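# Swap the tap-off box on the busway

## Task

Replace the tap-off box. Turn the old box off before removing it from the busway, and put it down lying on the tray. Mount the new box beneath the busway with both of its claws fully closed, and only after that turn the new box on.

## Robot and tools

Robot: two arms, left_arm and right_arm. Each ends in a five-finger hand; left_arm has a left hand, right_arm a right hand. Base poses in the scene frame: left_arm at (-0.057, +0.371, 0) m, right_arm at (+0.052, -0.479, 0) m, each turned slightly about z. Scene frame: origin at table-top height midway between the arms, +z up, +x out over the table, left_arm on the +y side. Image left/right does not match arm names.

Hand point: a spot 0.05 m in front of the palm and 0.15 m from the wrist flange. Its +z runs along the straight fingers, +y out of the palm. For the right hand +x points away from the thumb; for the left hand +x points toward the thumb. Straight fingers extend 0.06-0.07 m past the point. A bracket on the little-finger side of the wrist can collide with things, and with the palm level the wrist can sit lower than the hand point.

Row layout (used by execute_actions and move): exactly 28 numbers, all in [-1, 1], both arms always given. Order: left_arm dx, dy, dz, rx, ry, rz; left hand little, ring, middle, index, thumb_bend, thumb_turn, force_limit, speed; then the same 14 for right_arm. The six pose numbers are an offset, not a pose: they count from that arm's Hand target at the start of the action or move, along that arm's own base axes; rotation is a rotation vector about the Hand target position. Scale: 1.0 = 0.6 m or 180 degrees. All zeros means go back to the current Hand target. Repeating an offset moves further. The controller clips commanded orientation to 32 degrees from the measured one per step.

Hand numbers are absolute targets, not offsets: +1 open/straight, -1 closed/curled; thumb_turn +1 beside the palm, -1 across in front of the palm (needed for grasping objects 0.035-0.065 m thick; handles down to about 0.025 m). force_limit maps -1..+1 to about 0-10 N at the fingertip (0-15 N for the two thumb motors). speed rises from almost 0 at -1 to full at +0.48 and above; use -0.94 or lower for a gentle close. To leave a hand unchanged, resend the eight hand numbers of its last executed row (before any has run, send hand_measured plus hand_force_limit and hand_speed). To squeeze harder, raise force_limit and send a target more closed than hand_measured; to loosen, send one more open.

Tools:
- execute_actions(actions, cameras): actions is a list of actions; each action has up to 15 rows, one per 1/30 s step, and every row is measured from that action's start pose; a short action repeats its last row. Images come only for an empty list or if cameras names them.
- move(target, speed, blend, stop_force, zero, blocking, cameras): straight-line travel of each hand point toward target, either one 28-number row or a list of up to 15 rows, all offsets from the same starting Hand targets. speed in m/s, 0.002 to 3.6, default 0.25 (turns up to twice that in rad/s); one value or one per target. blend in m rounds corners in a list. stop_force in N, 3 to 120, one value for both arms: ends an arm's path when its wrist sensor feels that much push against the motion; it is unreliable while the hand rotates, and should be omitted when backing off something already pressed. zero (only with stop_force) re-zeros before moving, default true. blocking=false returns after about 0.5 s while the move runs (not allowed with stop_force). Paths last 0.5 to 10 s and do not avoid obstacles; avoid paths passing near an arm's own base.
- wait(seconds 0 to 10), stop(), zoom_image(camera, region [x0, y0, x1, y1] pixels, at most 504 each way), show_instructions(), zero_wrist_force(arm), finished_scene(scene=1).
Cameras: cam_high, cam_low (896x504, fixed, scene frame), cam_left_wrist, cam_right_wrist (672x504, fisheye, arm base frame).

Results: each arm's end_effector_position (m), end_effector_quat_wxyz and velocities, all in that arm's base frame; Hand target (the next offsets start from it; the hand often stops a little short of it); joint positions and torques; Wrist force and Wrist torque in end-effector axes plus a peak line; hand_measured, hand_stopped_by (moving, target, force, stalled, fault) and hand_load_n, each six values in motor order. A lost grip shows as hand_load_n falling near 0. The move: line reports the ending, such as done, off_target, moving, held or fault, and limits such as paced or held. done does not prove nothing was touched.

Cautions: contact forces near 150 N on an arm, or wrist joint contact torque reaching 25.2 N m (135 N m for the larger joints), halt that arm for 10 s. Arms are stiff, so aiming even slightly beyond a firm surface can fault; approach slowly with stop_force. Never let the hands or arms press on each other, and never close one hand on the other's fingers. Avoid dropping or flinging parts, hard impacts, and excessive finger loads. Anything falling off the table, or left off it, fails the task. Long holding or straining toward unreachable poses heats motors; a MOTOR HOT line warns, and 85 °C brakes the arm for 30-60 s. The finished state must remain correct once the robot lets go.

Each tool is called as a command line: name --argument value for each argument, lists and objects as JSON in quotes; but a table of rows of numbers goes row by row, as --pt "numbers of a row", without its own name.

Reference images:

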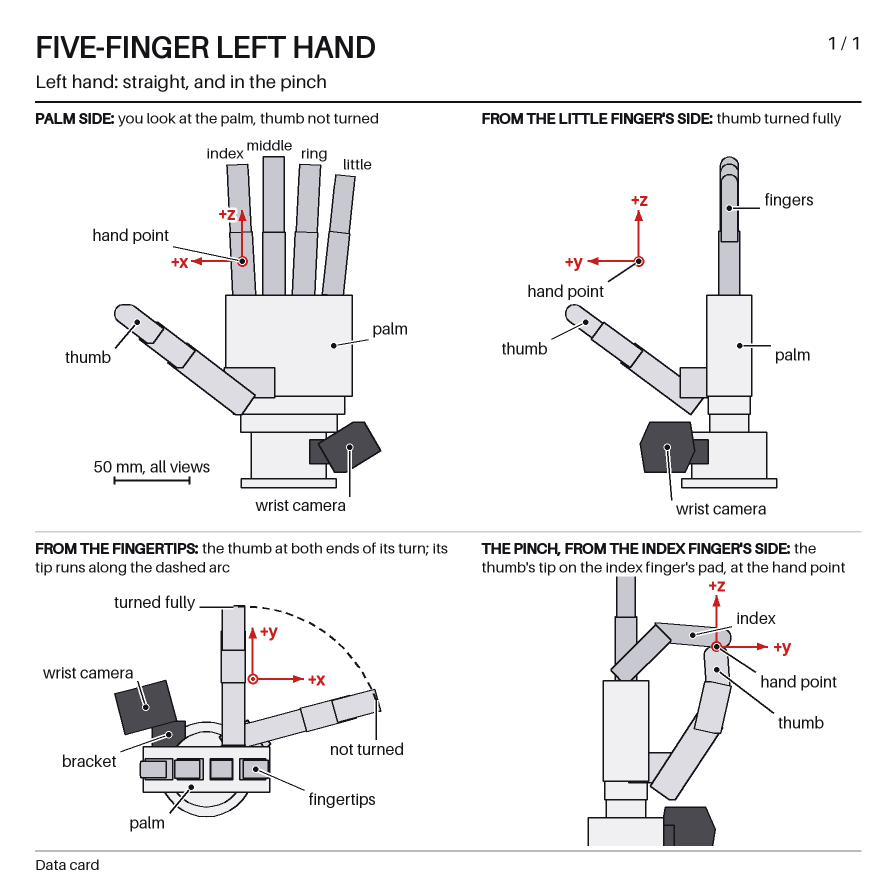

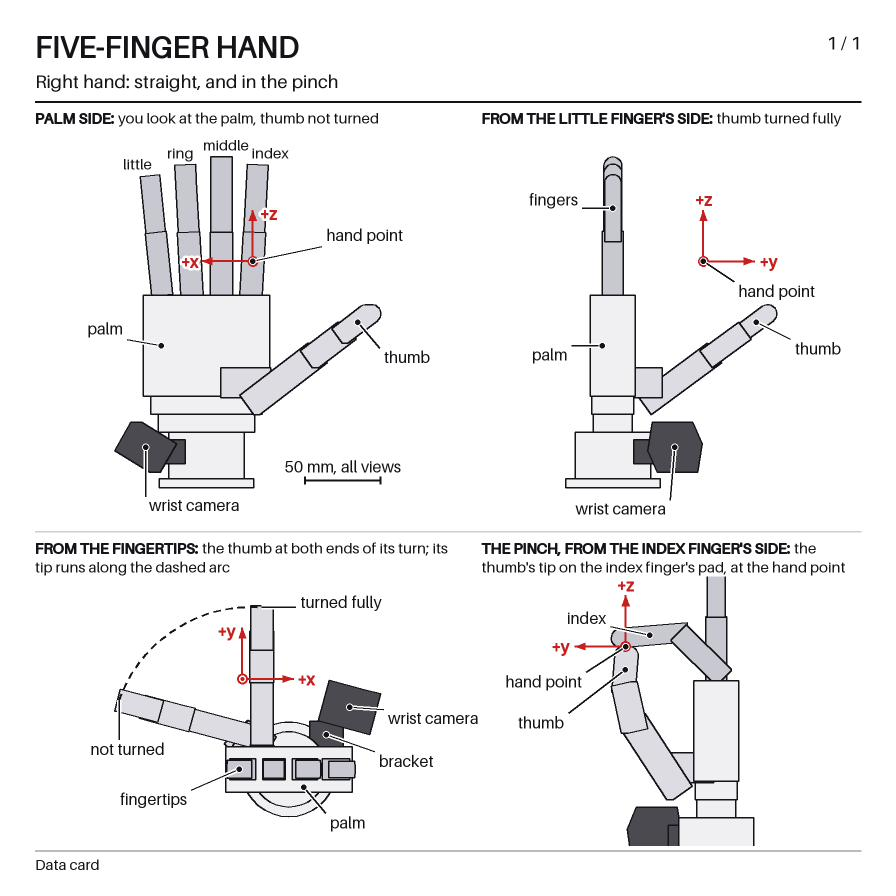

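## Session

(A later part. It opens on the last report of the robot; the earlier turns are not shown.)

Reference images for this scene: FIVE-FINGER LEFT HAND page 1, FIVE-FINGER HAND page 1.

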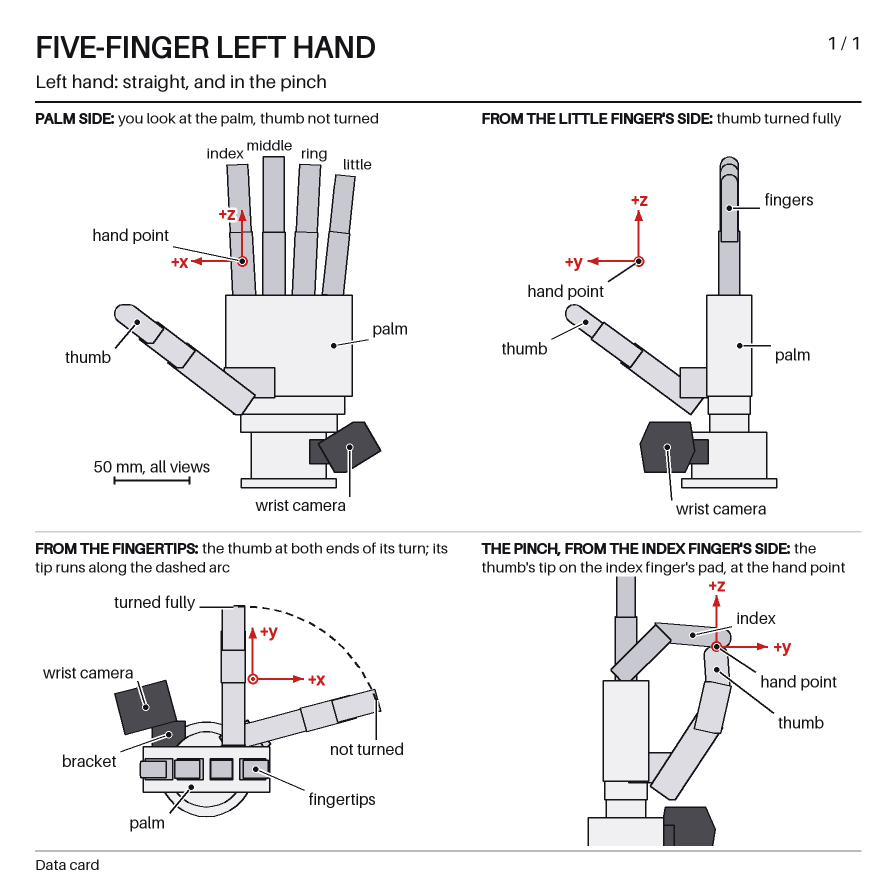

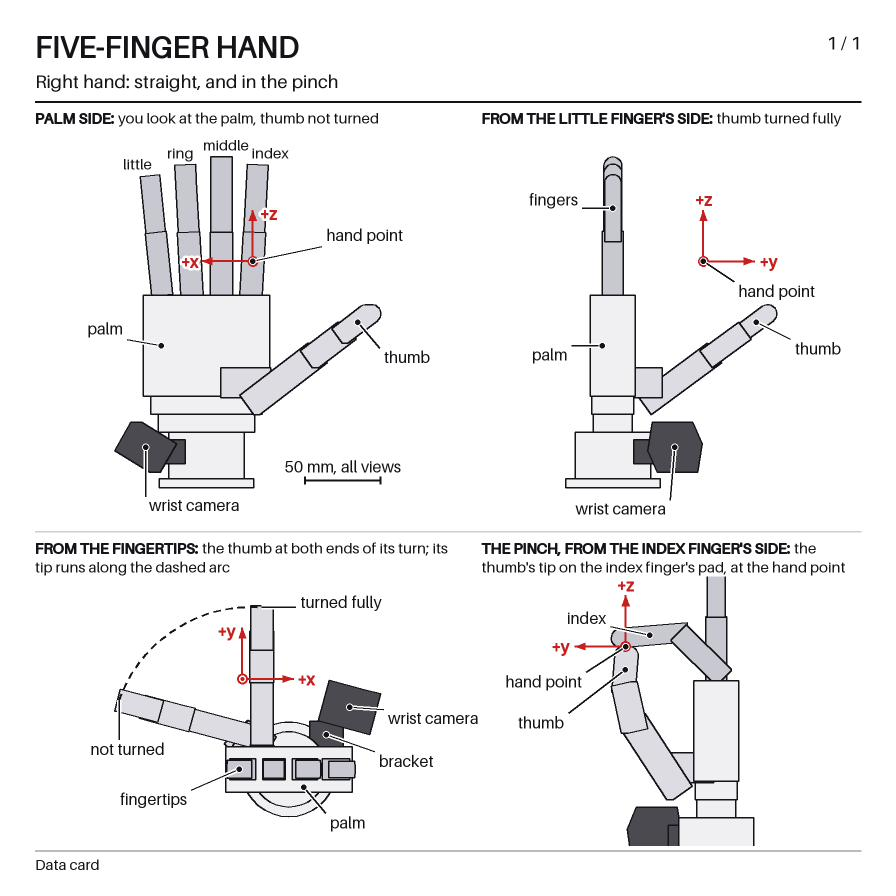

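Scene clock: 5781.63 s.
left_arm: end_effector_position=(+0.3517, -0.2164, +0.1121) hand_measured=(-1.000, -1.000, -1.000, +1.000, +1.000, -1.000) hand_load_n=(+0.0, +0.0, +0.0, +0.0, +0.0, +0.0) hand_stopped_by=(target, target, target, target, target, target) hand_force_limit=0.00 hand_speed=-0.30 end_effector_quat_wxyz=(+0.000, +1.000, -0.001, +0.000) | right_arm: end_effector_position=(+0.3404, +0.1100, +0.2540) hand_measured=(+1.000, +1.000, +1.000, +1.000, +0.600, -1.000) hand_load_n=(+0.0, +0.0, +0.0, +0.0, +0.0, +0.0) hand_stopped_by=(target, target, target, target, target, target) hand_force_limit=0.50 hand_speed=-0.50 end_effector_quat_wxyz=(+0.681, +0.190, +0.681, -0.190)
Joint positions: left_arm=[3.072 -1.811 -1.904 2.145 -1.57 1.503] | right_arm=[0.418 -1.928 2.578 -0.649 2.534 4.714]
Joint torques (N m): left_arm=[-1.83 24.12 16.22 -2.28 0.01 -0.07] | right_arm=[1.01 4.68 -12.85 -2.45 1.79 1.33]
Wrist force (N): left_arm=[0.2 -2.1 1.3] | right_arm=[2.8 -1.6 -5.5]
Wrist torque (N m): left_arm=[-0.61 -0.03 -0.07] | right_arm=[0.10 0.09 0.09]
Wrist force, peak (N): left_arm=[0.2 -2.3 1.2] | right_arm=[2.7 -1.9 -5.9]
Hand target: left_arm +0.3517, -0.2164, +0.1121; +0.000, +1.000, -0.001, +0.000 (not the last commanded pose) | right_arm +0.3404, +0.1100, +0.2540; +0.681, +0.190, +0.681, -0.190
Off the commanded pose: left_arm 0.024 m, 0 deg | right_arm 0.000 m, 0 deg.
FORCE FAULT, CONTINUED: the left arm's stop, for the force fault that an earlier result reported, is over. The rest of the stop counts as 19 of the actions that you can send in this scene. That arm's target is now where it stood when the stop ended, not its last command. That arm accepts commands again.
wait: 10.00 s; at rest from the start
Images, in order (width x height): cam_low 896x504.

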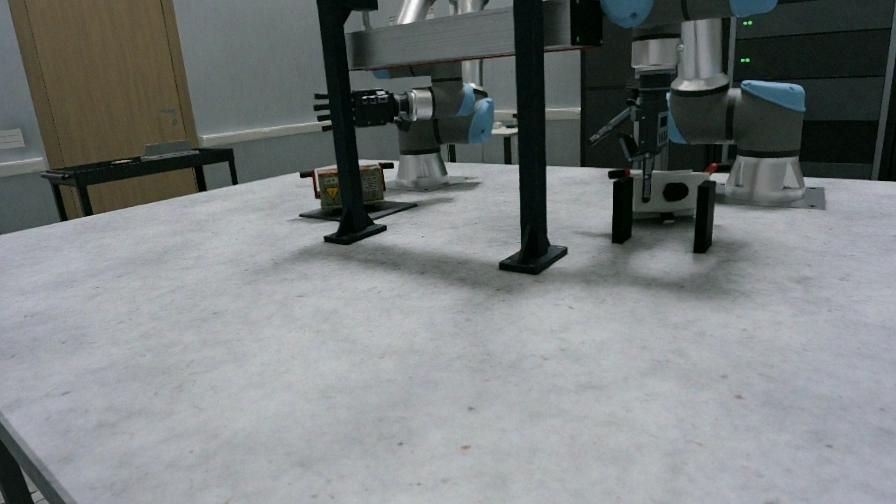

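move --pt "-0.02 0.0833 0 0 0 0 -1 -1 -1 1 1 -1 0 -0.3 0 0 0 0 0 0 1 1 1 1 0.6 -1 0.5 -0.5" --pt "-0.1578 0.194 0.315 0 0 0 -1 -1 -1 1 1 -1 0 -0.3 0 0 0 0 0 0 1 1 1 1 0.6 -1 0.5 -0.5" --pt "-0.1578 0.194 0.315 0 0 0 1 1 1 1 1 0.3 0 -0.3 0 0 0 0 0 0 1 1 1 1 0.6 -1 0.5 -0.5" --speed 0.12 --cameras '["cam_low","cam_left_wrist"]'

zoom_image --camera "cam_left_wrist" --region '[180, 0, 450, 240]'

zoom_image --camera "cam_low" --region '[570, 80, 790, 270]'

Scene clock: 5794.37 s.
left_arm: end_effector_position=(+0.2570, -0.1000, +0.3011) hand_measured=(+1.000, +1.000, +1.000, +1.000, +1.000, +0.300) hand_load_n=(+0.0, +0.0, +0.0, +0.0, +0.0, +0.0) hand_stopped_by=(target, target, target, target, target, target) hand_force_limit=0.00 hand_speed=-0.30 end_effector_quat_wxyz=(+0.000, +1.000, -0.001, +0.000) | right_arm: end_effector_position=(+0.3404, +0.1100, +0.2540) hand_measured=(+1.000, +1.000, +1.000, +1.000, +0.600, -1.000) hand_load_n=(+0.0, +0.0, +0.0, +0.0, +0.0, +0.0) hand_stopped_by=(target, target, target, target, target, target) hand_force_limit=0.50 hand_speed=-0.50 end_effector_quat_wxyz=(+0.681, +0.190, +0.681, -0.190)
Joint positions: left_arm=[3.588 -1.321 -1.879 1.63 -1.57 2.019] | right_arm=[0.418 -1.928 2.578 -0.649 2.534 4.714]
Joint torques (N m): left_arm=[8.18 13.53 22.51 -4.6 1.85 1.75] | right_arm=[1.68 3.94 -13.62 -2.56 1.88 1.41]
Wrist force (N): left_arm=[0.1 -2.0 1.4] | right_arm=[2.8 -1.6 -5.7]
Wrist torque (N m): left_arm=[-0.60 -0.03 0.00] | right_arm=[0.13 0.09 0.10]
Wrist force, peak (N): left_arm=[0.5 -1.5 2.4] | right_arm=[3.0 -1.6 -5.9]
Hand target: left_arm +0.2570, -0.1000, +0.3011; +0.000, +1.000, -0.001, +0.000 | right_arm +0.3404, +0.1100, +0.2540; +0.681, +0.190, +0.681, -0.190
Off the commanded pose: left_arm 0.000 m, 0 deg | right_arm 0.000 m, 0 deg.
move: done
camera_calibration:
cam_left_wrist: T_world_to_cam=[[0.244943, 0.969489, -0.00974609, 0.0361381], [0.791869, -0.194247, 0.578974, -0.410363], [0.559416, -0.149533, -0.815288, 0.200783], [0, 0, 0, 1]] pos_world=[0.203781, -0.0847233, 0.401637]
Images, in order (width x height): cam_low 896x504, cam_left_wrist 672x504.

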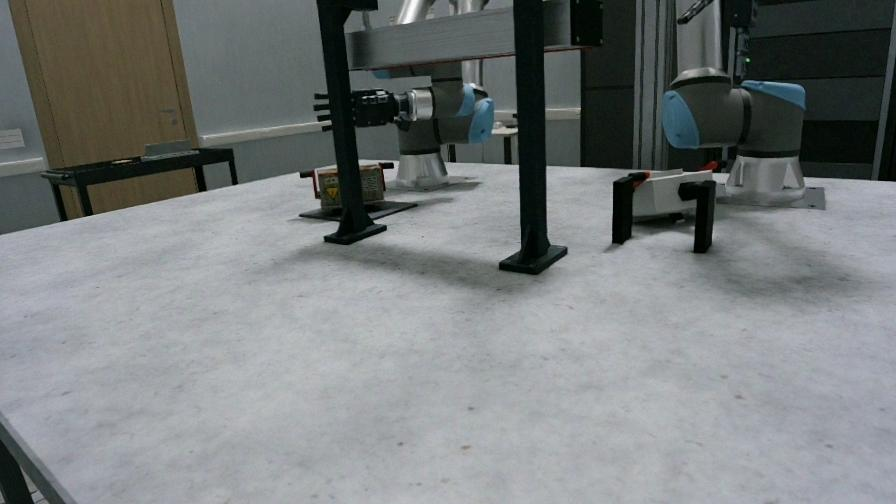

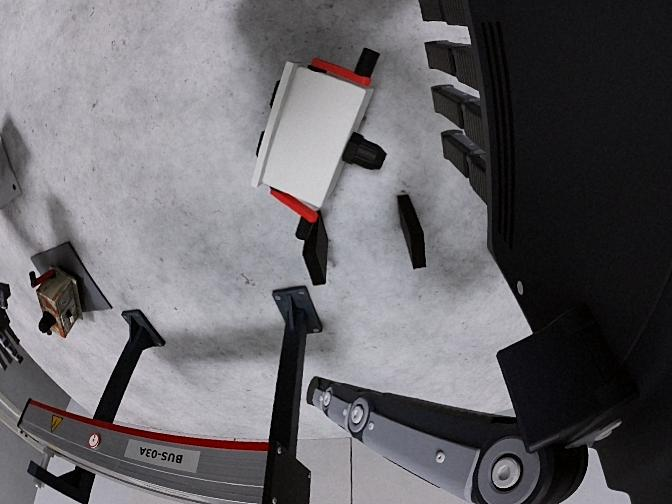

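Scaled by 1.867 from the camera's 672x504 image, which has a finer 960x720 frame.

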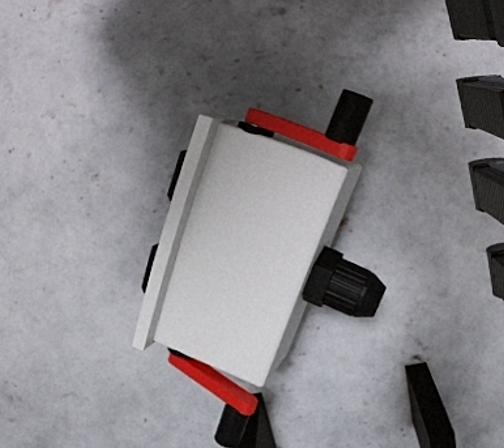

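Scaled by 2.291 from the camera's 896x504 image, which has a finer 1280x720 frame.

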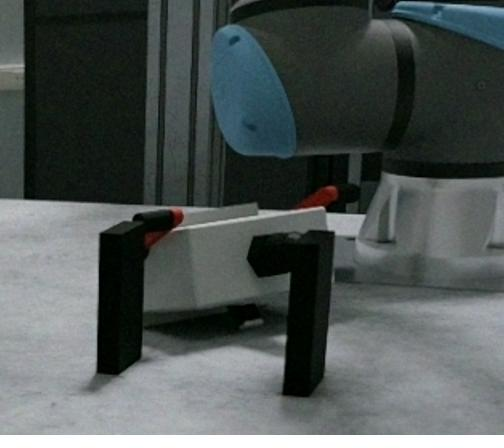

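move --pt "-0.1033 -0.22 -0.1685 0 0 0 -1 -1 -1 1 1 -1 0 -0.3 0 0 0 0 0 0 1 1 1 1 0.6 -1 0.5 -0.5" --pt "-0.1033 -0.22 -0.3152 0 0 0 -1 -1 -1 1 1 -1 0 -0.3 0 0 0 0 0 0 1 1 1 1 0.6 -1 0.5 -0.5" --speed 0.12 --cameras '["cam_low","cam_left_wrist"]'

zoom_image --camera "cam_low" --region '[570, 80, 790, 270]'

Scene clock: 5828.50 s.
left_arm: end_effector_position=(+0.1950, -0.2320, +0.1120) hand_measured=(-1.000, -1.000, -1.000, +1.000, +1.000, -1.000) hand_load_n=(+0.0, +0.5, +0.0, +0.0, +0.0, +0.0) hand_stopped_by=(target, target, target, target, target, target) hand_force_limit=0.00 hand_speed=-0.30 end_effector_quat_wxyz=(+0.000, +1.000, -0.001, +0.000) | right_arm: end_effector_position=(+0.3404, +0.1100, +0.2540) hand_measured=(+1.000, +1.000, +1.000, +1.000, +0.600, -1.000) hand_load_n=(+0.0, +0.0, +0.0, +0.0, +0.0, +0.0) hand_stopped_by=(target, target, target, target, target, target) hand_force_limit=0.50 hand_speed=-0.50 end_effector_quat_wxyz=(+0.681, +0.190, +0.681, -0.190)
Joint positions: left_arm=[2.93 -1.511 -2.24 2.181 -1.57 1.361] | right_arm=[0.418 -1.928 2.578 -0.649 2.534 4.714]
Joint torques (N m): left_arm=[-11.37 5.54 11.36 0.37 2.26 -1.21] | right_arm=[2.51 4.31 -14.66 -2.55 1.67 1.37]
Wrist force (N): left_arm=[-0.3 -1.9 1.0] | right_arm=[2.7 -1.7 -5.6]
Wrist torque (N m): left_arm=[-0.58 0.02 -0.06] | right_arm=[0.10 0.10 0.09]
Wrist force, peak (N): left_arm=[0.8 -3.2 0.3] | right_arm=[2.8 -1.8 -5.8]
Hand target: left_arm +0.1950, -0.2320, +0.1120; +0.000, +1.000, -0.001, +0.000 | right_arm +0.3404, +0.1100, +0.2540; +0.681, +0.190, +0.681, -0.190
Off the commanded pose: left_arm 0.000 m, 0 deg | right_arm 0.000 m, 0 deg.
move: done
camera_calibration:
cam_left_wrist: T_world_to_cam=[[0.244861, 0.969509, -0.00971521, 0.177463], [0.79197, -0.194221, 0.578846, -0.277404], [0.559309, -0.149431, -0.815379, 0.061614], [0, 0, 0, 1]] pos_world=[0.141781, -0.216723, 0.212537]
Images, in order (width x height): cam_low 896x504, cam_left_wrist 672x504.

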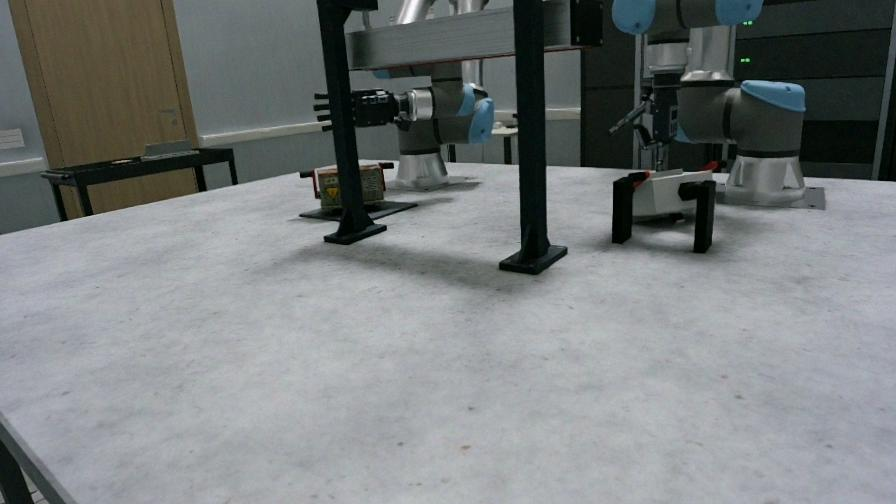

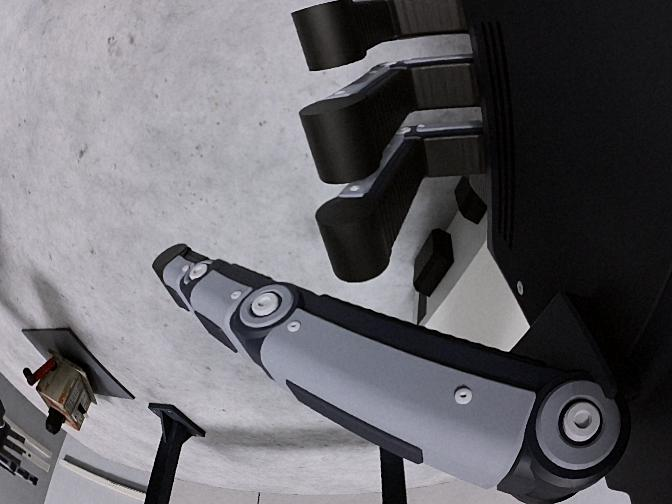

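Scaled by 2.291 from the camera's 896x504 image, which has a finer 1280x720 frame.

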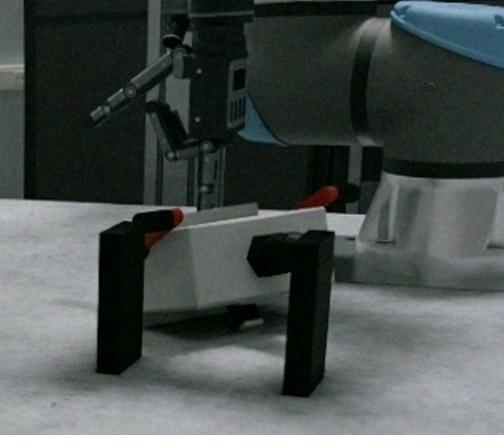

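move --target '[0.0758,0.1083,0,0,0,0,-1,-1,-1,1,1,-1,0,-0.3, 0,0,0,0,0,0,1,1,1,1,0.6,-1,0.5,-0.5]' --speed 0.05 --stop_force 12 --cameras '["cam_low"]'

zoom_image --camera "cam_low" --region '[570, 80, 790, 270]'

move --pt "-0.04 -0.0567 0.02 0 0 0 -1 -1 -1 1 1 -1 0 -0.3 0 0 0 0 0 0 1 1 1 1 0.6 -1 0.5 -0.5" --pt "0.0275 0.1117 0.315 0 0 0 -1 -1 -1 1 1 -1 0 -0.3 0 0 0 0 0 0 1 1 1 1 0.6 -1 0.5 -0.5" --pt "0.0275 0.1117 0.315 0 0 0 1 1 1 1 1 0.3 0 -0.3 0 0 0 0 0 0 1 1 1 1 0.6 -1 0.5 -0.5" --speed 0.15 --cameras '["cam_left_wrist"]'

zoom_image --camera "cam_left_wrist" --region '[180, 0, 450, 240]'

Scene clock: 5839.97 s.
left_arm: end_effector_position=(+0.2405, -0.1670, +0.1120) hand_measured=(-1.000, -1.000, -1.000, +1.000, +1.000, -1.000) hand_load_n=(+0.0, +0.0, +0.0, +0.0, +0.0, +0.0) hand_stopped_by=(target, target, target, target, target, target) hand_force_limit=0.00 hand_speed=-0.30 end_effector_quat_wxyz=(+0.000, +1.000, -0.001, +0.000) | right_arm: end_effector_position=(+0.3404, +0.1100, +0.2540) hand_measured=(+1.000, +1.000, +1.000, +1.000, +0.600, -1.000) hand_load_n=(+0.0, +0.0, +0.0, +0.0, +0.0, -0.5) hand_stopped_by=(target, target, target, target, target, target) hand_force_limit=0.50 hand_speed=-0.50 end_effector_quat_wxyz=(+0.681, +0.190, +0.681, -0.190)
Joint positions: left_arm=[3.274 -1.504 -2.246 2.18 -1.57 1.705] | right_arm=[0.418 -1.928 2.578 -0.649 2.534 4.714]
Joint torques (N m): left_arm=[1.87 16.86 9.48 -0.83 0.14 1.72] | right_arm=[3 4.45 -14.81 -2.52 1.88 1.49]
Wrist force (N): left_arm=[-0.2 -1.5 1.1] | right_arm=[2.7 -1.4 -5.7]
Wrist torque (N m): left_arm=[-0.52 -0.01 -0.02] | right_arm=[0.16 0.09 0.10]
Wrist force, peak (N): left_arm=[-2.4 -2.4 1.0] | right_arm=[3.0 -1.8 -5.9]
Hand target: left_arm +0.2405, -0.1670, +0.1120; +0.000, +1.000, -0.001, +0.000 | right_arm +0.3404, +0.1100, +0.2540; +0.681, +0.190, +0.681, -0.190
Off the commanded pose: left_arm 0.000 m, 0 deg | right_arm 0.000 m, 0 deg.
move: done
Images, in order (width x height): cam_low 896x504.

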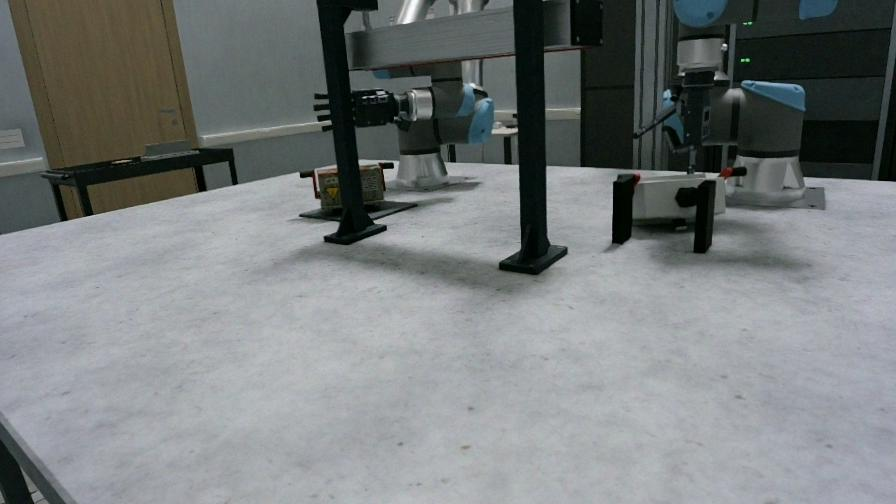

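Scaled by 2.291 from the camera's 896x504 image, which has a finer 1280x720 frame.

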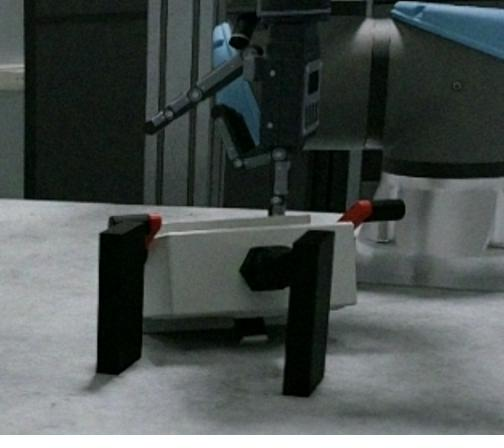

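Scene clock: 5843.90 s.
left_arm: end_effector_position=(+0.2570, -0.1000, +0.3010) hand_measured=(+1.000, +1.000, +1.000, +1.000, +1.000, +0.300) hand_load_n=(+0.0, +0.0, +0.0, +0.0, +0.0, +0.0) hand_stopped_by=(target, target, target, target, target, target) hand_force_limit=0.00 hand_speed=-0.30 end_effector_quat_wxyz=(+0.000, +1.000, -0.001, +0.000) | right_arm: end_effector_position=(+0.3404, +0.1100, +0.2540) hand_measured=(+1.000, +1.000, +1.000, +1.000, +0.600, -1.000) hand_load_n=(+0.0, +0.0, +0.0, +0.0, +0.0, -0.5) hand_stopped_by=(target, target, target, target, target, target) hand_force_limit=0.50 hand_speed=-0.50 end_effector_quat_wxyz=(+0.681, +0.190, +0.681, -0.190)
Joint positions: left_arm=[3.588 -1.322 -1.879 1.63 -1.57 2.019] | right_arm=[0.418 -1.928 2.578 -0.649 2.534 4.714]
Joint torques (N m): left_arm=[8.03 13.55 22.03 -4.49 -2.21 1.68] | right_arm=[3.07 3.87 -15.08 -2.49 1.74 1.45]
Wrist force (N): left_arm=[0.1 -2.0 1.0] | right_arm=[2.5 -1.8 -5.6]
Wrist torque (N m): left_arm=[-0.58 -0.04 0.00] | right_arm=[0.10 0.12 0.07]
Wrist force, peak (N): left_arm=[0.8 -2.3 1.6] | right_arm=[2.9 -1.7 -5.9]
Hand target: left_arm +0.2570, -0.1000, +0.3010; +0.000, +1.000, -0.001, +0.000 | right_arm +0.3404, +0.1100, +0.2540; +0.681, +0.190, +0.681, -0.190
Off the commanded pose: left_arm 0.000 m, 0 deg | right_arm 0.000 m, 0 deg.
move: done
camera_calibration:
cam_left_wrist: T_world_to_cam=[[0.244889, 0.969503, -0.00966679, 0.0361165], [0.79188, -0.19425, 0.578958, -0.410243], [0.559424, -0.149436, -0.8153, 0.200632], [0, 0, 0, 1]] pos_world=[0.20378, -0.0847233, 0.401438]
Images, in order (width x height): cam_left_wrist 672x504.

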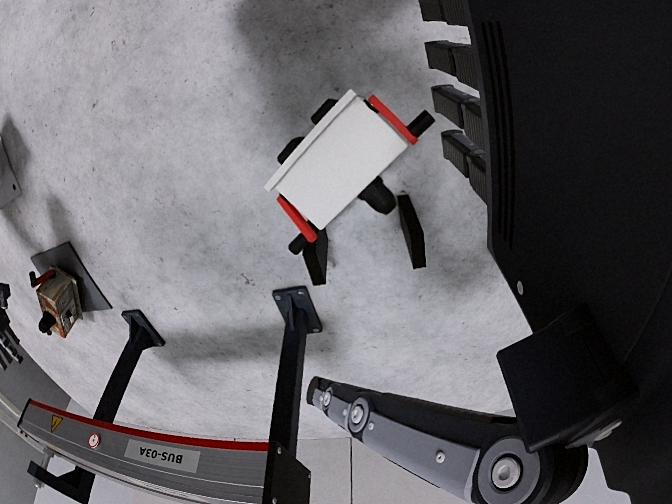

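Scaled by 1.867 from the camera's 672x504 image, which has a finer 960x720 frame.

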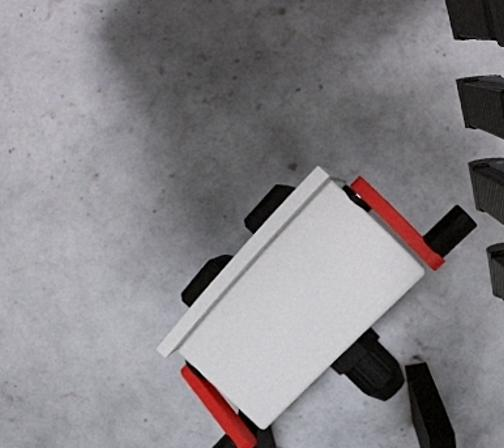

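move --pt "0.2383 -0.125 -0.165 0 0 0 -1 -1 -1 1 1 -1 0 -0.3 0 0 0 0 0 0 1 1 1 1 0.6 -1 0.5 -0.5" --pt "0.2383 -0.125 -0.315 0 0 0 -1 -1 -1 1 1 -1 0 -0.3 0 0 0 0 0 0 1 1 1 1 0.6 -1 0.5 -0.5" --pt "0.1467 -0.125 -0.315 0 0 0 -1 -1 -1 1 1 -1 0 -0.3 0 0 0 0 0 0 1 1 1 1 0.6 -1 0.5 -0.5" --speed '[0.15,0.1,0.05]' --cameras '["cam_low"]'

zoom_image --camera "cam_low" --region '[570, 80, 790, 270]'

move --pt "0.05 0 0 0 0 0 -1 -1 -1 1 1 -1 0 -0.3 0 0 0 0 0 0 1 1 1 1 0.6 -1 0.5 -0.5" --pt "-0.1467 0.125 0.315 0 0 0 -1 -1 -1 1 1 -1 0 -0.3 0 0 0 0 0 0 1 1 1 1 0.6 -1 0.5 -0.5" --pt "-0.1467 0.125 0.315 0 0 0 1 1 1 1 1 0.3 0 -0.3 0 0 0 0 0 0 1 1 1 1 0.6 -1 0.5 -0.5" --speed 0.15 --cameras '["cam_left_wrist"]'

zoom_image --camera "cam_left_wrist" --region '[180, 0, 450, 240]'

Scene clock: 5983.23 s.
left_arm: end_effector_position=(+0.3451, -0.1750, +0.1119) hand_measured=(-1.000, -1.000, -1.000, +1.000, +1.000, -1.000) hand_load_n=(+0.0, +0.0, +0.0, +0.0, +0.0, +0.0) hand_stopped_by=(target, target, target, target, target, target) hand_force_limit=0.00 hand_speed=-0.30 end_effector_quat_wxyz=(+0.000, +1.000, -0.001, +0.000) | right_arm: end_effector_position=(+0.3404, +0.1100, +0.2540) hand_measured=(+1.000, +1.000, +1.000, +1.000, +0.600, -1.000) hand_load_n=(+0.0, +0.0, +0.0, +0.0, +0.0, +0.0) hand_stopped_by=(target, target, target, target, target, target) hand_force_limit=0.50 hand_speed=-0.50 end_effector_quat_wxyz=(+0.681, +0.190, +0.681, -0.190)
Joint positions: left_arm=[3.202 -1.761 -1.969 2.16 -1.57 1.633] | right_arm=[0.418 -1.928 2.578 -0.649 2.534 4.714]
Joint torques (N m): left_arm=[2.18 13.9 22.06 -4.7 1.45 0.5] | right_arm=[3.72 3.48 -15.32 -2.58 1.77 1.38]
Wrist force (N): left_arm=[0.2 -1.6 1.6] | right_arm=[2.8 -1.6 -5.8]
Wrist torque (N m): left_arm=[-0.56 -0.02 -0.08] | right_arm=[0.12 0.08 0.10]
Wrist force, peak (N): left_arm=[1.9 -2.4 0.6] | right_arm=[3.0 -1.6 -6.0]
Hand target: left_arm +0.3450, -0.1750, +0.1120; +0.000, +1.000, -0.001, +0.000 | right_arm +0.3404, +0.1100, +0.2540; +0.681, +0.190, +0.681, -0.190
Off the commanded pose: left_arm 0.000 m, 0 deg | right_arm 0.000 m, 0 deg.
move: done
Images, in order (width x height): cam_low 896x504.

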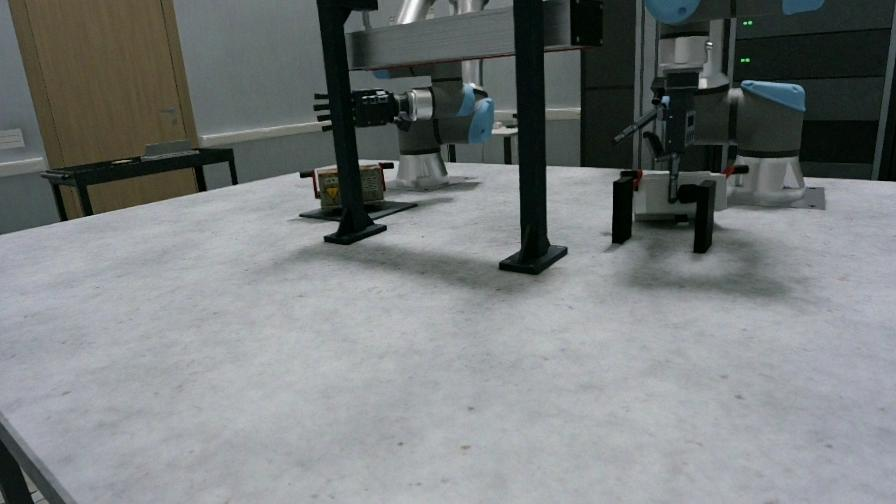

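Scaled by 2.291 from the camera's 896x504 image, which has a finer 1280x720 frame.

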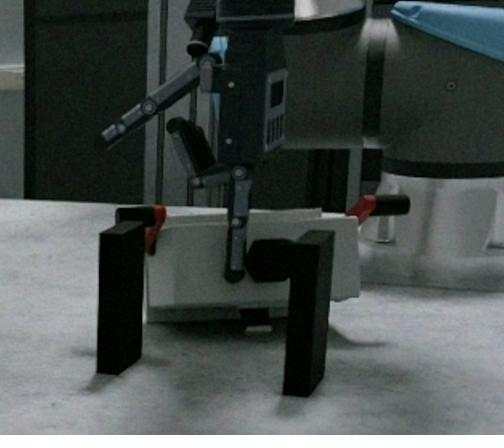

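Scene clock: 5987.20 s.
left_arm: end_effector_position=(+0.2570, -0.1000, +0.3010) hand_measured=(+1.000, +1.000, +1.000, +1.000, +1.000, +0.300) hand_load_n=(+0.0, +0.0, +0.0, +0.0, +0.0, +0.0) hand_stopped_by=(target, target, target, target, target, target) hand_force_limit=0.00 hand_speed=-0.30 end_effector_quat_wxyz=(+0.000, +1.000, -0.001, +0.000) | right_arm: end_effector_position=(+0.3404, +0.1100, +0.2540) hand_measured=(+1.000, +1.000, +1.000, +1.000, +0.600, -1.000) hand_load_n=(+0.0, +0.0, +0.0, +0.0, +0.0, +0.0) hand_stopped_by=(target, target, target, target, target, target) hand_force_limit=0.50 hand_speed=-0.50 end_effector_quat_wxyz=(+0.681, +0.190, +0.681, -0.190)
Joint positions: left_arm=[3.588 -1.322 -1.879 1.63 -1.57 2.019] | right_arm=[0.418 -1.928 2.578 -0.649 2.534 4.714]
Joint torques (N m): left_arm=[9.98 13.24 23.36 -4.57 -1.53 1.66] | right_arm=[3.95 3.76 -15.55 -2.65 1.62 1.44]
Wrist force (N): left_arm=[0.0 -2.1 1.1] | right_arm=[2.7 -1.9 -5.8]
Wrist torque (N m): left_arm=[-0.59 -0.02 -0.02] | right_arm=[0.08 0.10 0.09]
Wrist force, peak (N): left_arm=[0.6 -1.6 2.4] | right_arm=[3.0 -1.8 -5.9]
Hand target: left_arm +0.2570, -0.1000, +0.3010; +0.000, +1.000, -0.001, +0.000 | right_arm +0.3404, +0.1100, +0.2540; +0.681, +0.190, +0.681, -0.190
Off the commanded pose: left_arm 0.000 m, 0 deg | right_arm 0.000 m, 0 deg.
move: done
camera_calibration:
cam_left_wrist: T_world_to_cam=[[0.244943, 0.969489, -0.00974609, 0.0361362], [0.791869, -0.194247, 0.578974, -0.410247], [0.559416, -0.149533, -0.815288, 0.20062], [0, 0, 0, 1]] pos_world=[0.203781, -0.0847233, 0.401437]
Images, in order (width x height): cam_left_wrist 672x504.

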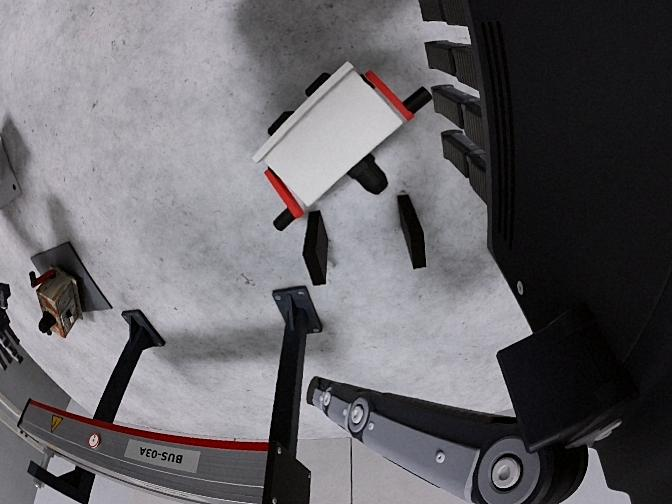

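Scaled by 1.867 from the camera's 672x504 image, which has a finer 960x720 frame.

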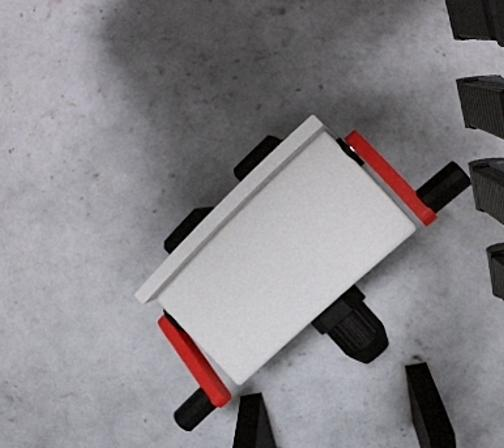

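wait --seconds 0.1 --cameras '["all"]'

Scene clock: 6032.13 s.
left_arm: end_effector_position=(+0.2570, -0.1000, +0.3010) hand_measured=(+1.000, +1.000, +1.000, +1.000, +1.000, +0.300) hand_load_n=(+0.0, +0.0, +0.0, +0.0, +0.0, +0.0) hand_stopped_by=(target, target, target, target, target, target) hand_force_limit=0.00 hand_speed=-0.30 end_effector_quat_wxyz=(+0.000, +1.000, -0.001, +0.000) | right_arm: end_effector_position=(+0.3404, +0.1100, +0.2540) hand_measured=(+1.000, +1.000, +1.000, +1.000, +0.600, -1.000) hand_load_n=(+0.0, +0.0, +0.0, +0.0, +0.0, -0.5) hand_stopped_by=(target, target, target, target, target, target) hand_force_limit=0.50 hand_speed=-0.50 end_effector_quat_wxyz=(+0.681, +0.190, +0.681, -0.190)
Joint positions: left_arm=[3.588 -1.322 -1.879 1.63 -1.57 2.019] | right_arm=[0.418 -1.928 2.578 -0.649 2.534 4.714]
Joint torques (N m): left_arm=[9.75 13.53 18.33 -3.9 -2.41 1.39] | right_arm=[4.11 3.79 -16.08 -2.47 1.69 1.4]
Wrist force (N): left_arm=[0.2 -2.0 1.5] | right_arm=[2.8 -1.7 -5.7]
Wrist torque (N m): left_arm=[-0.60 -0.03 -0.01] | right_arm=[0.12 0.09 0.09]
Wrist force, peak (N): left_arm=[0.0 -2.1 1.6] | right_arm=[3.0 -1.5 -5.9]
Hand target: left_arm +0.2570, -0.1000, +0.3010; +0.000, +1.000, -0.001, +0.000 | right_arm +0.3404, +0.1100, +0.2540; +0.681, +0.190, +0.681, -0.190
Off the commanded pose: left_arm 0.000 m, 0 deg | right_arm 0.000 m, 0 deg.
wait: 0.10 s; at rest from the start
camera_calibration:
cam_left_wrist: T_world_to_cam=[[0.244943, 0.969489, -0.00974609, 0.0361362], [0.791869, -0.194247, 0.578974, -0.410247], [0.559416, -0.149533, -0.815288, 0.20062], [0, 0, 0, 1]] pos_world=[0.203781, -0.0847233, 0.401437]
cam_right_wrist: T_world_to_cam=[[0.511224, 0.816754, -0.267512, -0.197412], [-0.195185, 0.413462, 0.889355, -0.182969], [0.83699, -0.402445, 0.37079, -0.225772], [0, 0, 0, 1]] pos_world=[0.254178, 0.146027, 0.193628]

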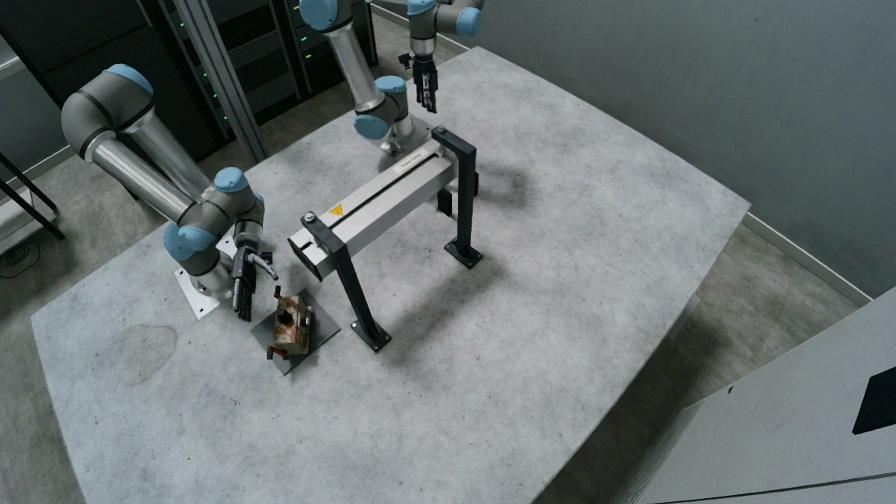

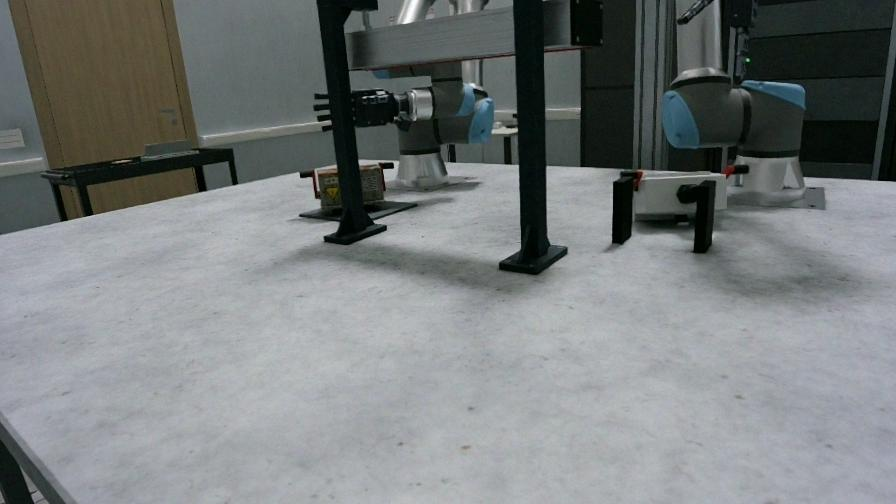

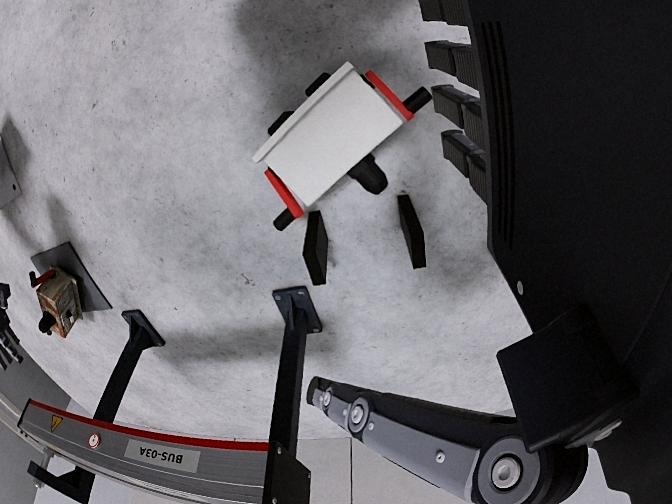

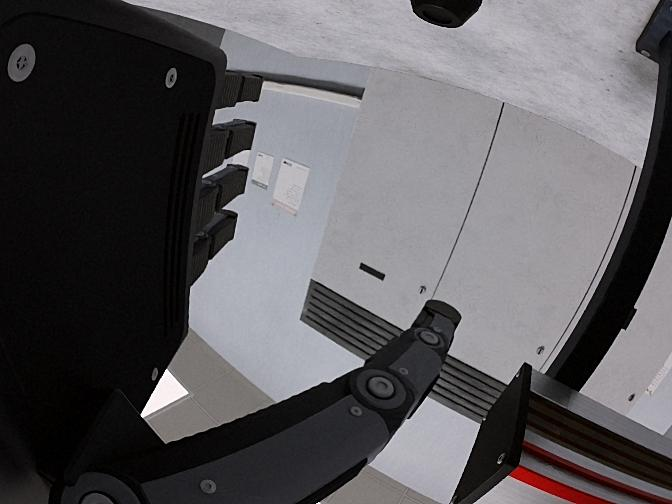

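zoom_image --camera "cam_left_wrist" --region '[230, 40, 450, 300]'

zoom_image --camera "cam_low" --region '[580, 140, 780, 260]'

Scaled by 1.938 from the camera's 672x504 image, which has a finer 960x720 frame.

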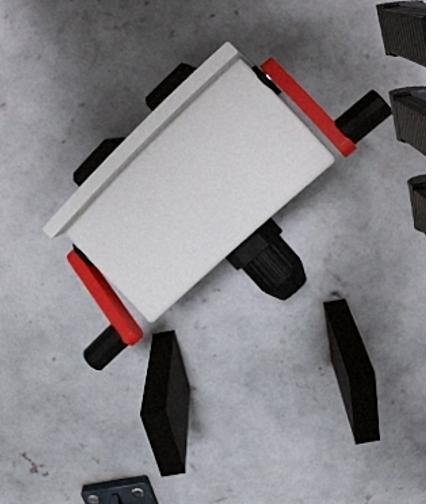

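Scaled by 2.520 from the camera's 896x504 image, which has a finer 1280x720 frame.

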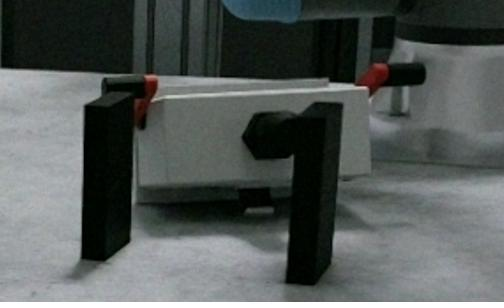

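move --pt "0.23 -0.1667 -0.16 0 0 0 -1 -1 -1 1 1 -1 0 -0.3 0 0 0 0 0 0 1 1 1 1 0.6 -1 0.5 -0.5" --speed 0.15 --cameras '["cam_left_wrist"]'

Scene clock: 6307.40 s.
left_arm: end_effector_position=(+0.3949, -0.2000, +0.2050) hand_measured=(-1.000, -1.000, -1.000, +1.000, +1.000, -1.000) hand_load_n=(+0.0, +0.0, +0.0, +0.0, +0.0, +0.0) hand_stopped_by=(target, target, target, target, target, target) hand_force_limit=0.00 hand_speed=-0.30 end_effector_quat_wxyz=(+0.000, +1.000, -0.001, +0.000) | right_arm: end_effector_position=(+0.3404, +0.1100, +0.2540) hand_measured=(+1.000, +1.000, +1.000, +1.000, +0.600, -1.000) hand_load_n=(+0.0, +0.0, +0.0, +0.0, +0.0, +0.0) hand_stopped_by=(target, target, target, target, target, target) hand_force_limit=0.50 hand_speed=-0.50 end_effector_quat_wxyz=(+0.681, +0.190, +0.681, -0.190)
Joint positions: left_arm=[3.124 -1.792 -1.665 1.887 -1.57 1.556] | right_arm=[0.418 -1.928 2.578 -0.649 2.534 4.714]
Joint torques (N m): left_arm=[-2.94 18.06 22.6 -3.8 -1.45 -0.63] | right_arm=[4.89 3.8 -16.26 -2.51 1.82 1.52]
Wrist force (N): left_arm=[0.1 -2.0 1.1] | right_arm=[3.0 -1.8 -5.6]
Wrist torque (N m): left_arm=[-0.59 -0.03 -0.08] | right_arm=[0.10 0.06 0.10]
Wrist force, peak (N): left_arm=[-1.2 -3.1 0.3] | right_arm=[2.9 -2.0 -5.9]
Hand target: left_arm +0.3950, -0.2000, +0.2050; +0.000, +1.000, -0.001, +0.000 | right_arm +0.3404, +0.1100, +0.2540; +0.681, +0.190, +0.681, -0.190
Off the commanded pose: left_arm 0.000 m, 0 deg | right_arm 0.000 m, 0 deg.
move: done
camera_calibration:
cam_left_wrist: T_world_to_cam=[[0.245111, 0.969447, -0.00965498, 0.0982801], [0.791865, -0.194446, 0.578913, -0.483363], [0.559348, -0.149543, -0.815332, 0.030372], [0, 0, 0, 1]] pos_world=[0.341681, -0.184724, 0.305537]
Images, in order (width x height): cam_left_wrist 672x504.

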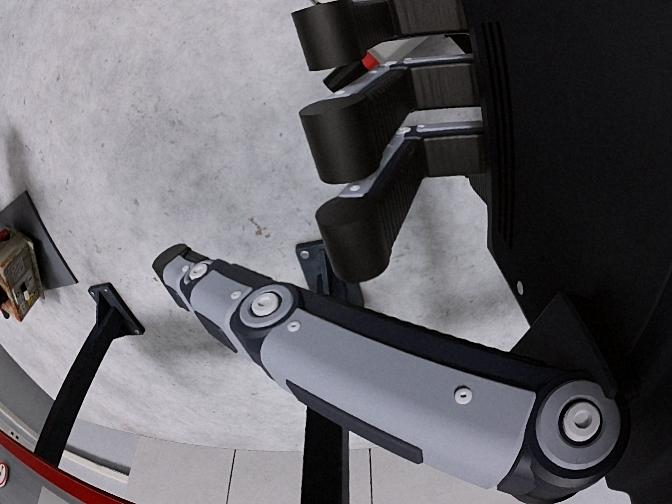

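move --pt "0 0 -0.145 0 0 0 -1 -1 -1 1 1 -1 0 -0.3 0 0 0 0 0 0 1 1 1 1 0.6 -1 0.5 -0.5" --pt "-0.0667 0 -0.145 0 0 0 -1 -1 -1 1 1 -1 0 -0.3 0 0 0 0 0 0 1 1 1 1 0.6 -1 0.5 -0.5" --pt "-0.12 0 -0.145 0 0 0 -1 -1 -1 1 1 -1 0 -0.3 0 0 0 0 0 0 1 1 1 1 0.6 -1 0.5 -0.5" --speed '[0.1,0.05,0.04]' --cameras '["cam_left_wrist","cam_low"]'

Scene clock: 6317.70 s.
left_arm: end_effector_position=(+0.3230, -0.2000, +0.1180) hand_measured=(-1.000, -1.000, -1.000, +1.000, +1.000, -1.000) hand_load_n=(+0.0, +0.0, +0.0, +0.0, +0.0, +0.0) hand_stopped_by=(target, target, target, target, target, target) hand_force_limit=0.00 hand_speed=-0.30 end_effector_quat_wxyz=(+0.000, +1.000, -0.001, +0.000) | right_arm: end_effector_position=(+0.3404, +0.1100, +0.2540) hand_measured=(+1.000, +1.000, +1.000, +1.000, +0.600, -1.000) hand_load_n=(+0.0, +0.0, +0.0, +0.0, -0.5, +0.0) hand_stopped_by=(target, target, target, target, target, target) hand_force_limit=0.50 hand_speed=-0.50 end_effector_quat_wxyz=(+0.681, +0.190, +0.681, -0.190)
Joint positions: left_arm=[3.12 -1.727 -1.992 2.149 -1.57 1.551] | right_arm=[0.418 -1.928 2.578 -0.649 2.534 4.714]
Joint torques (N m): left_arm=[-5.99 12.74 23.87 -2.92 -0.69 -0.27] | right_arm=[5.34 4.16 -17.02 -2.44 1.74 1.47]
Wrist force (N): left_arm=[0.2 -2.1 1.1] | right_arm=[2.9 -1.6 -5.8]
Wrist torque (N m): left_arm=[-0.60 -0.03 0.03] | right_arm=[0.14 0.07 0.11]
Wrist force, peak (N): left_arm=[0.4 -2.1 2.1] | right_arm=[3.0 -1.7 -6.2]
Hand target: left_arm +0.3230, -0.2000, +0.1180; +0.000, +1.000, -0.001, +0.000 | right_arm +0.3404, +0.1100, +0.2540; +0.681, +0.190, +0.681, -0.190
Off the commanded pose: left_arm 0.000 m, 0 deg | right_arm 0.000 m, 0 deg.
move: done
camera_calibration:
cam_left_wrist: T_world_to_cam=[[0.24496, 0.969486, -0.0095566, 0.115089], [0.791728, -0.194337, 0.579137, -0.375997], [0.559608, -0.149432, -0.815174, -0.000509672], [0, 0, 0, 1]] pos_world=[0.26978, -0.184723, 0.218438]
Images, in order (width x height): cam_low 896x504, cam_left_wrist 672x504.

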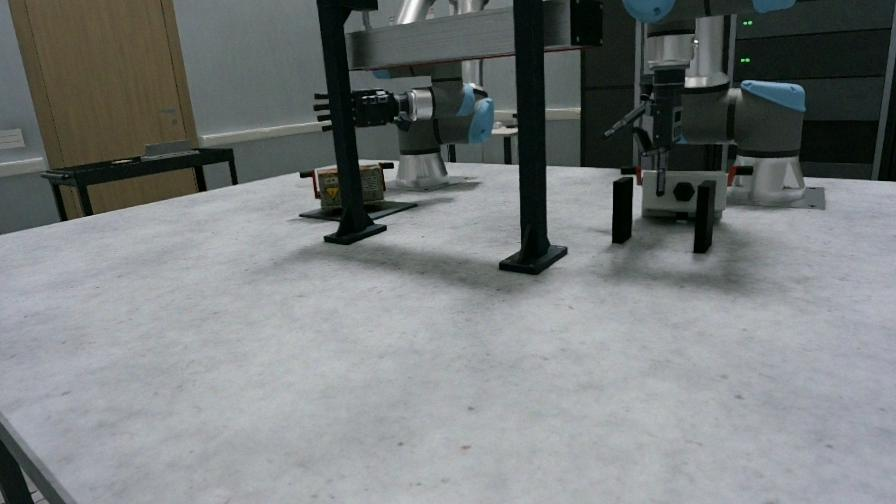

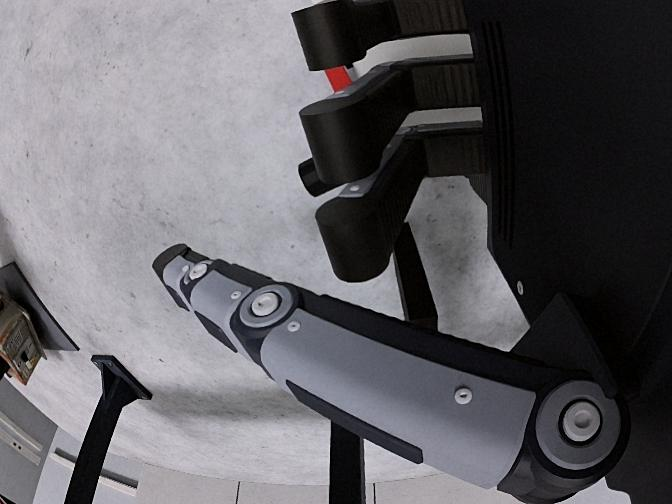

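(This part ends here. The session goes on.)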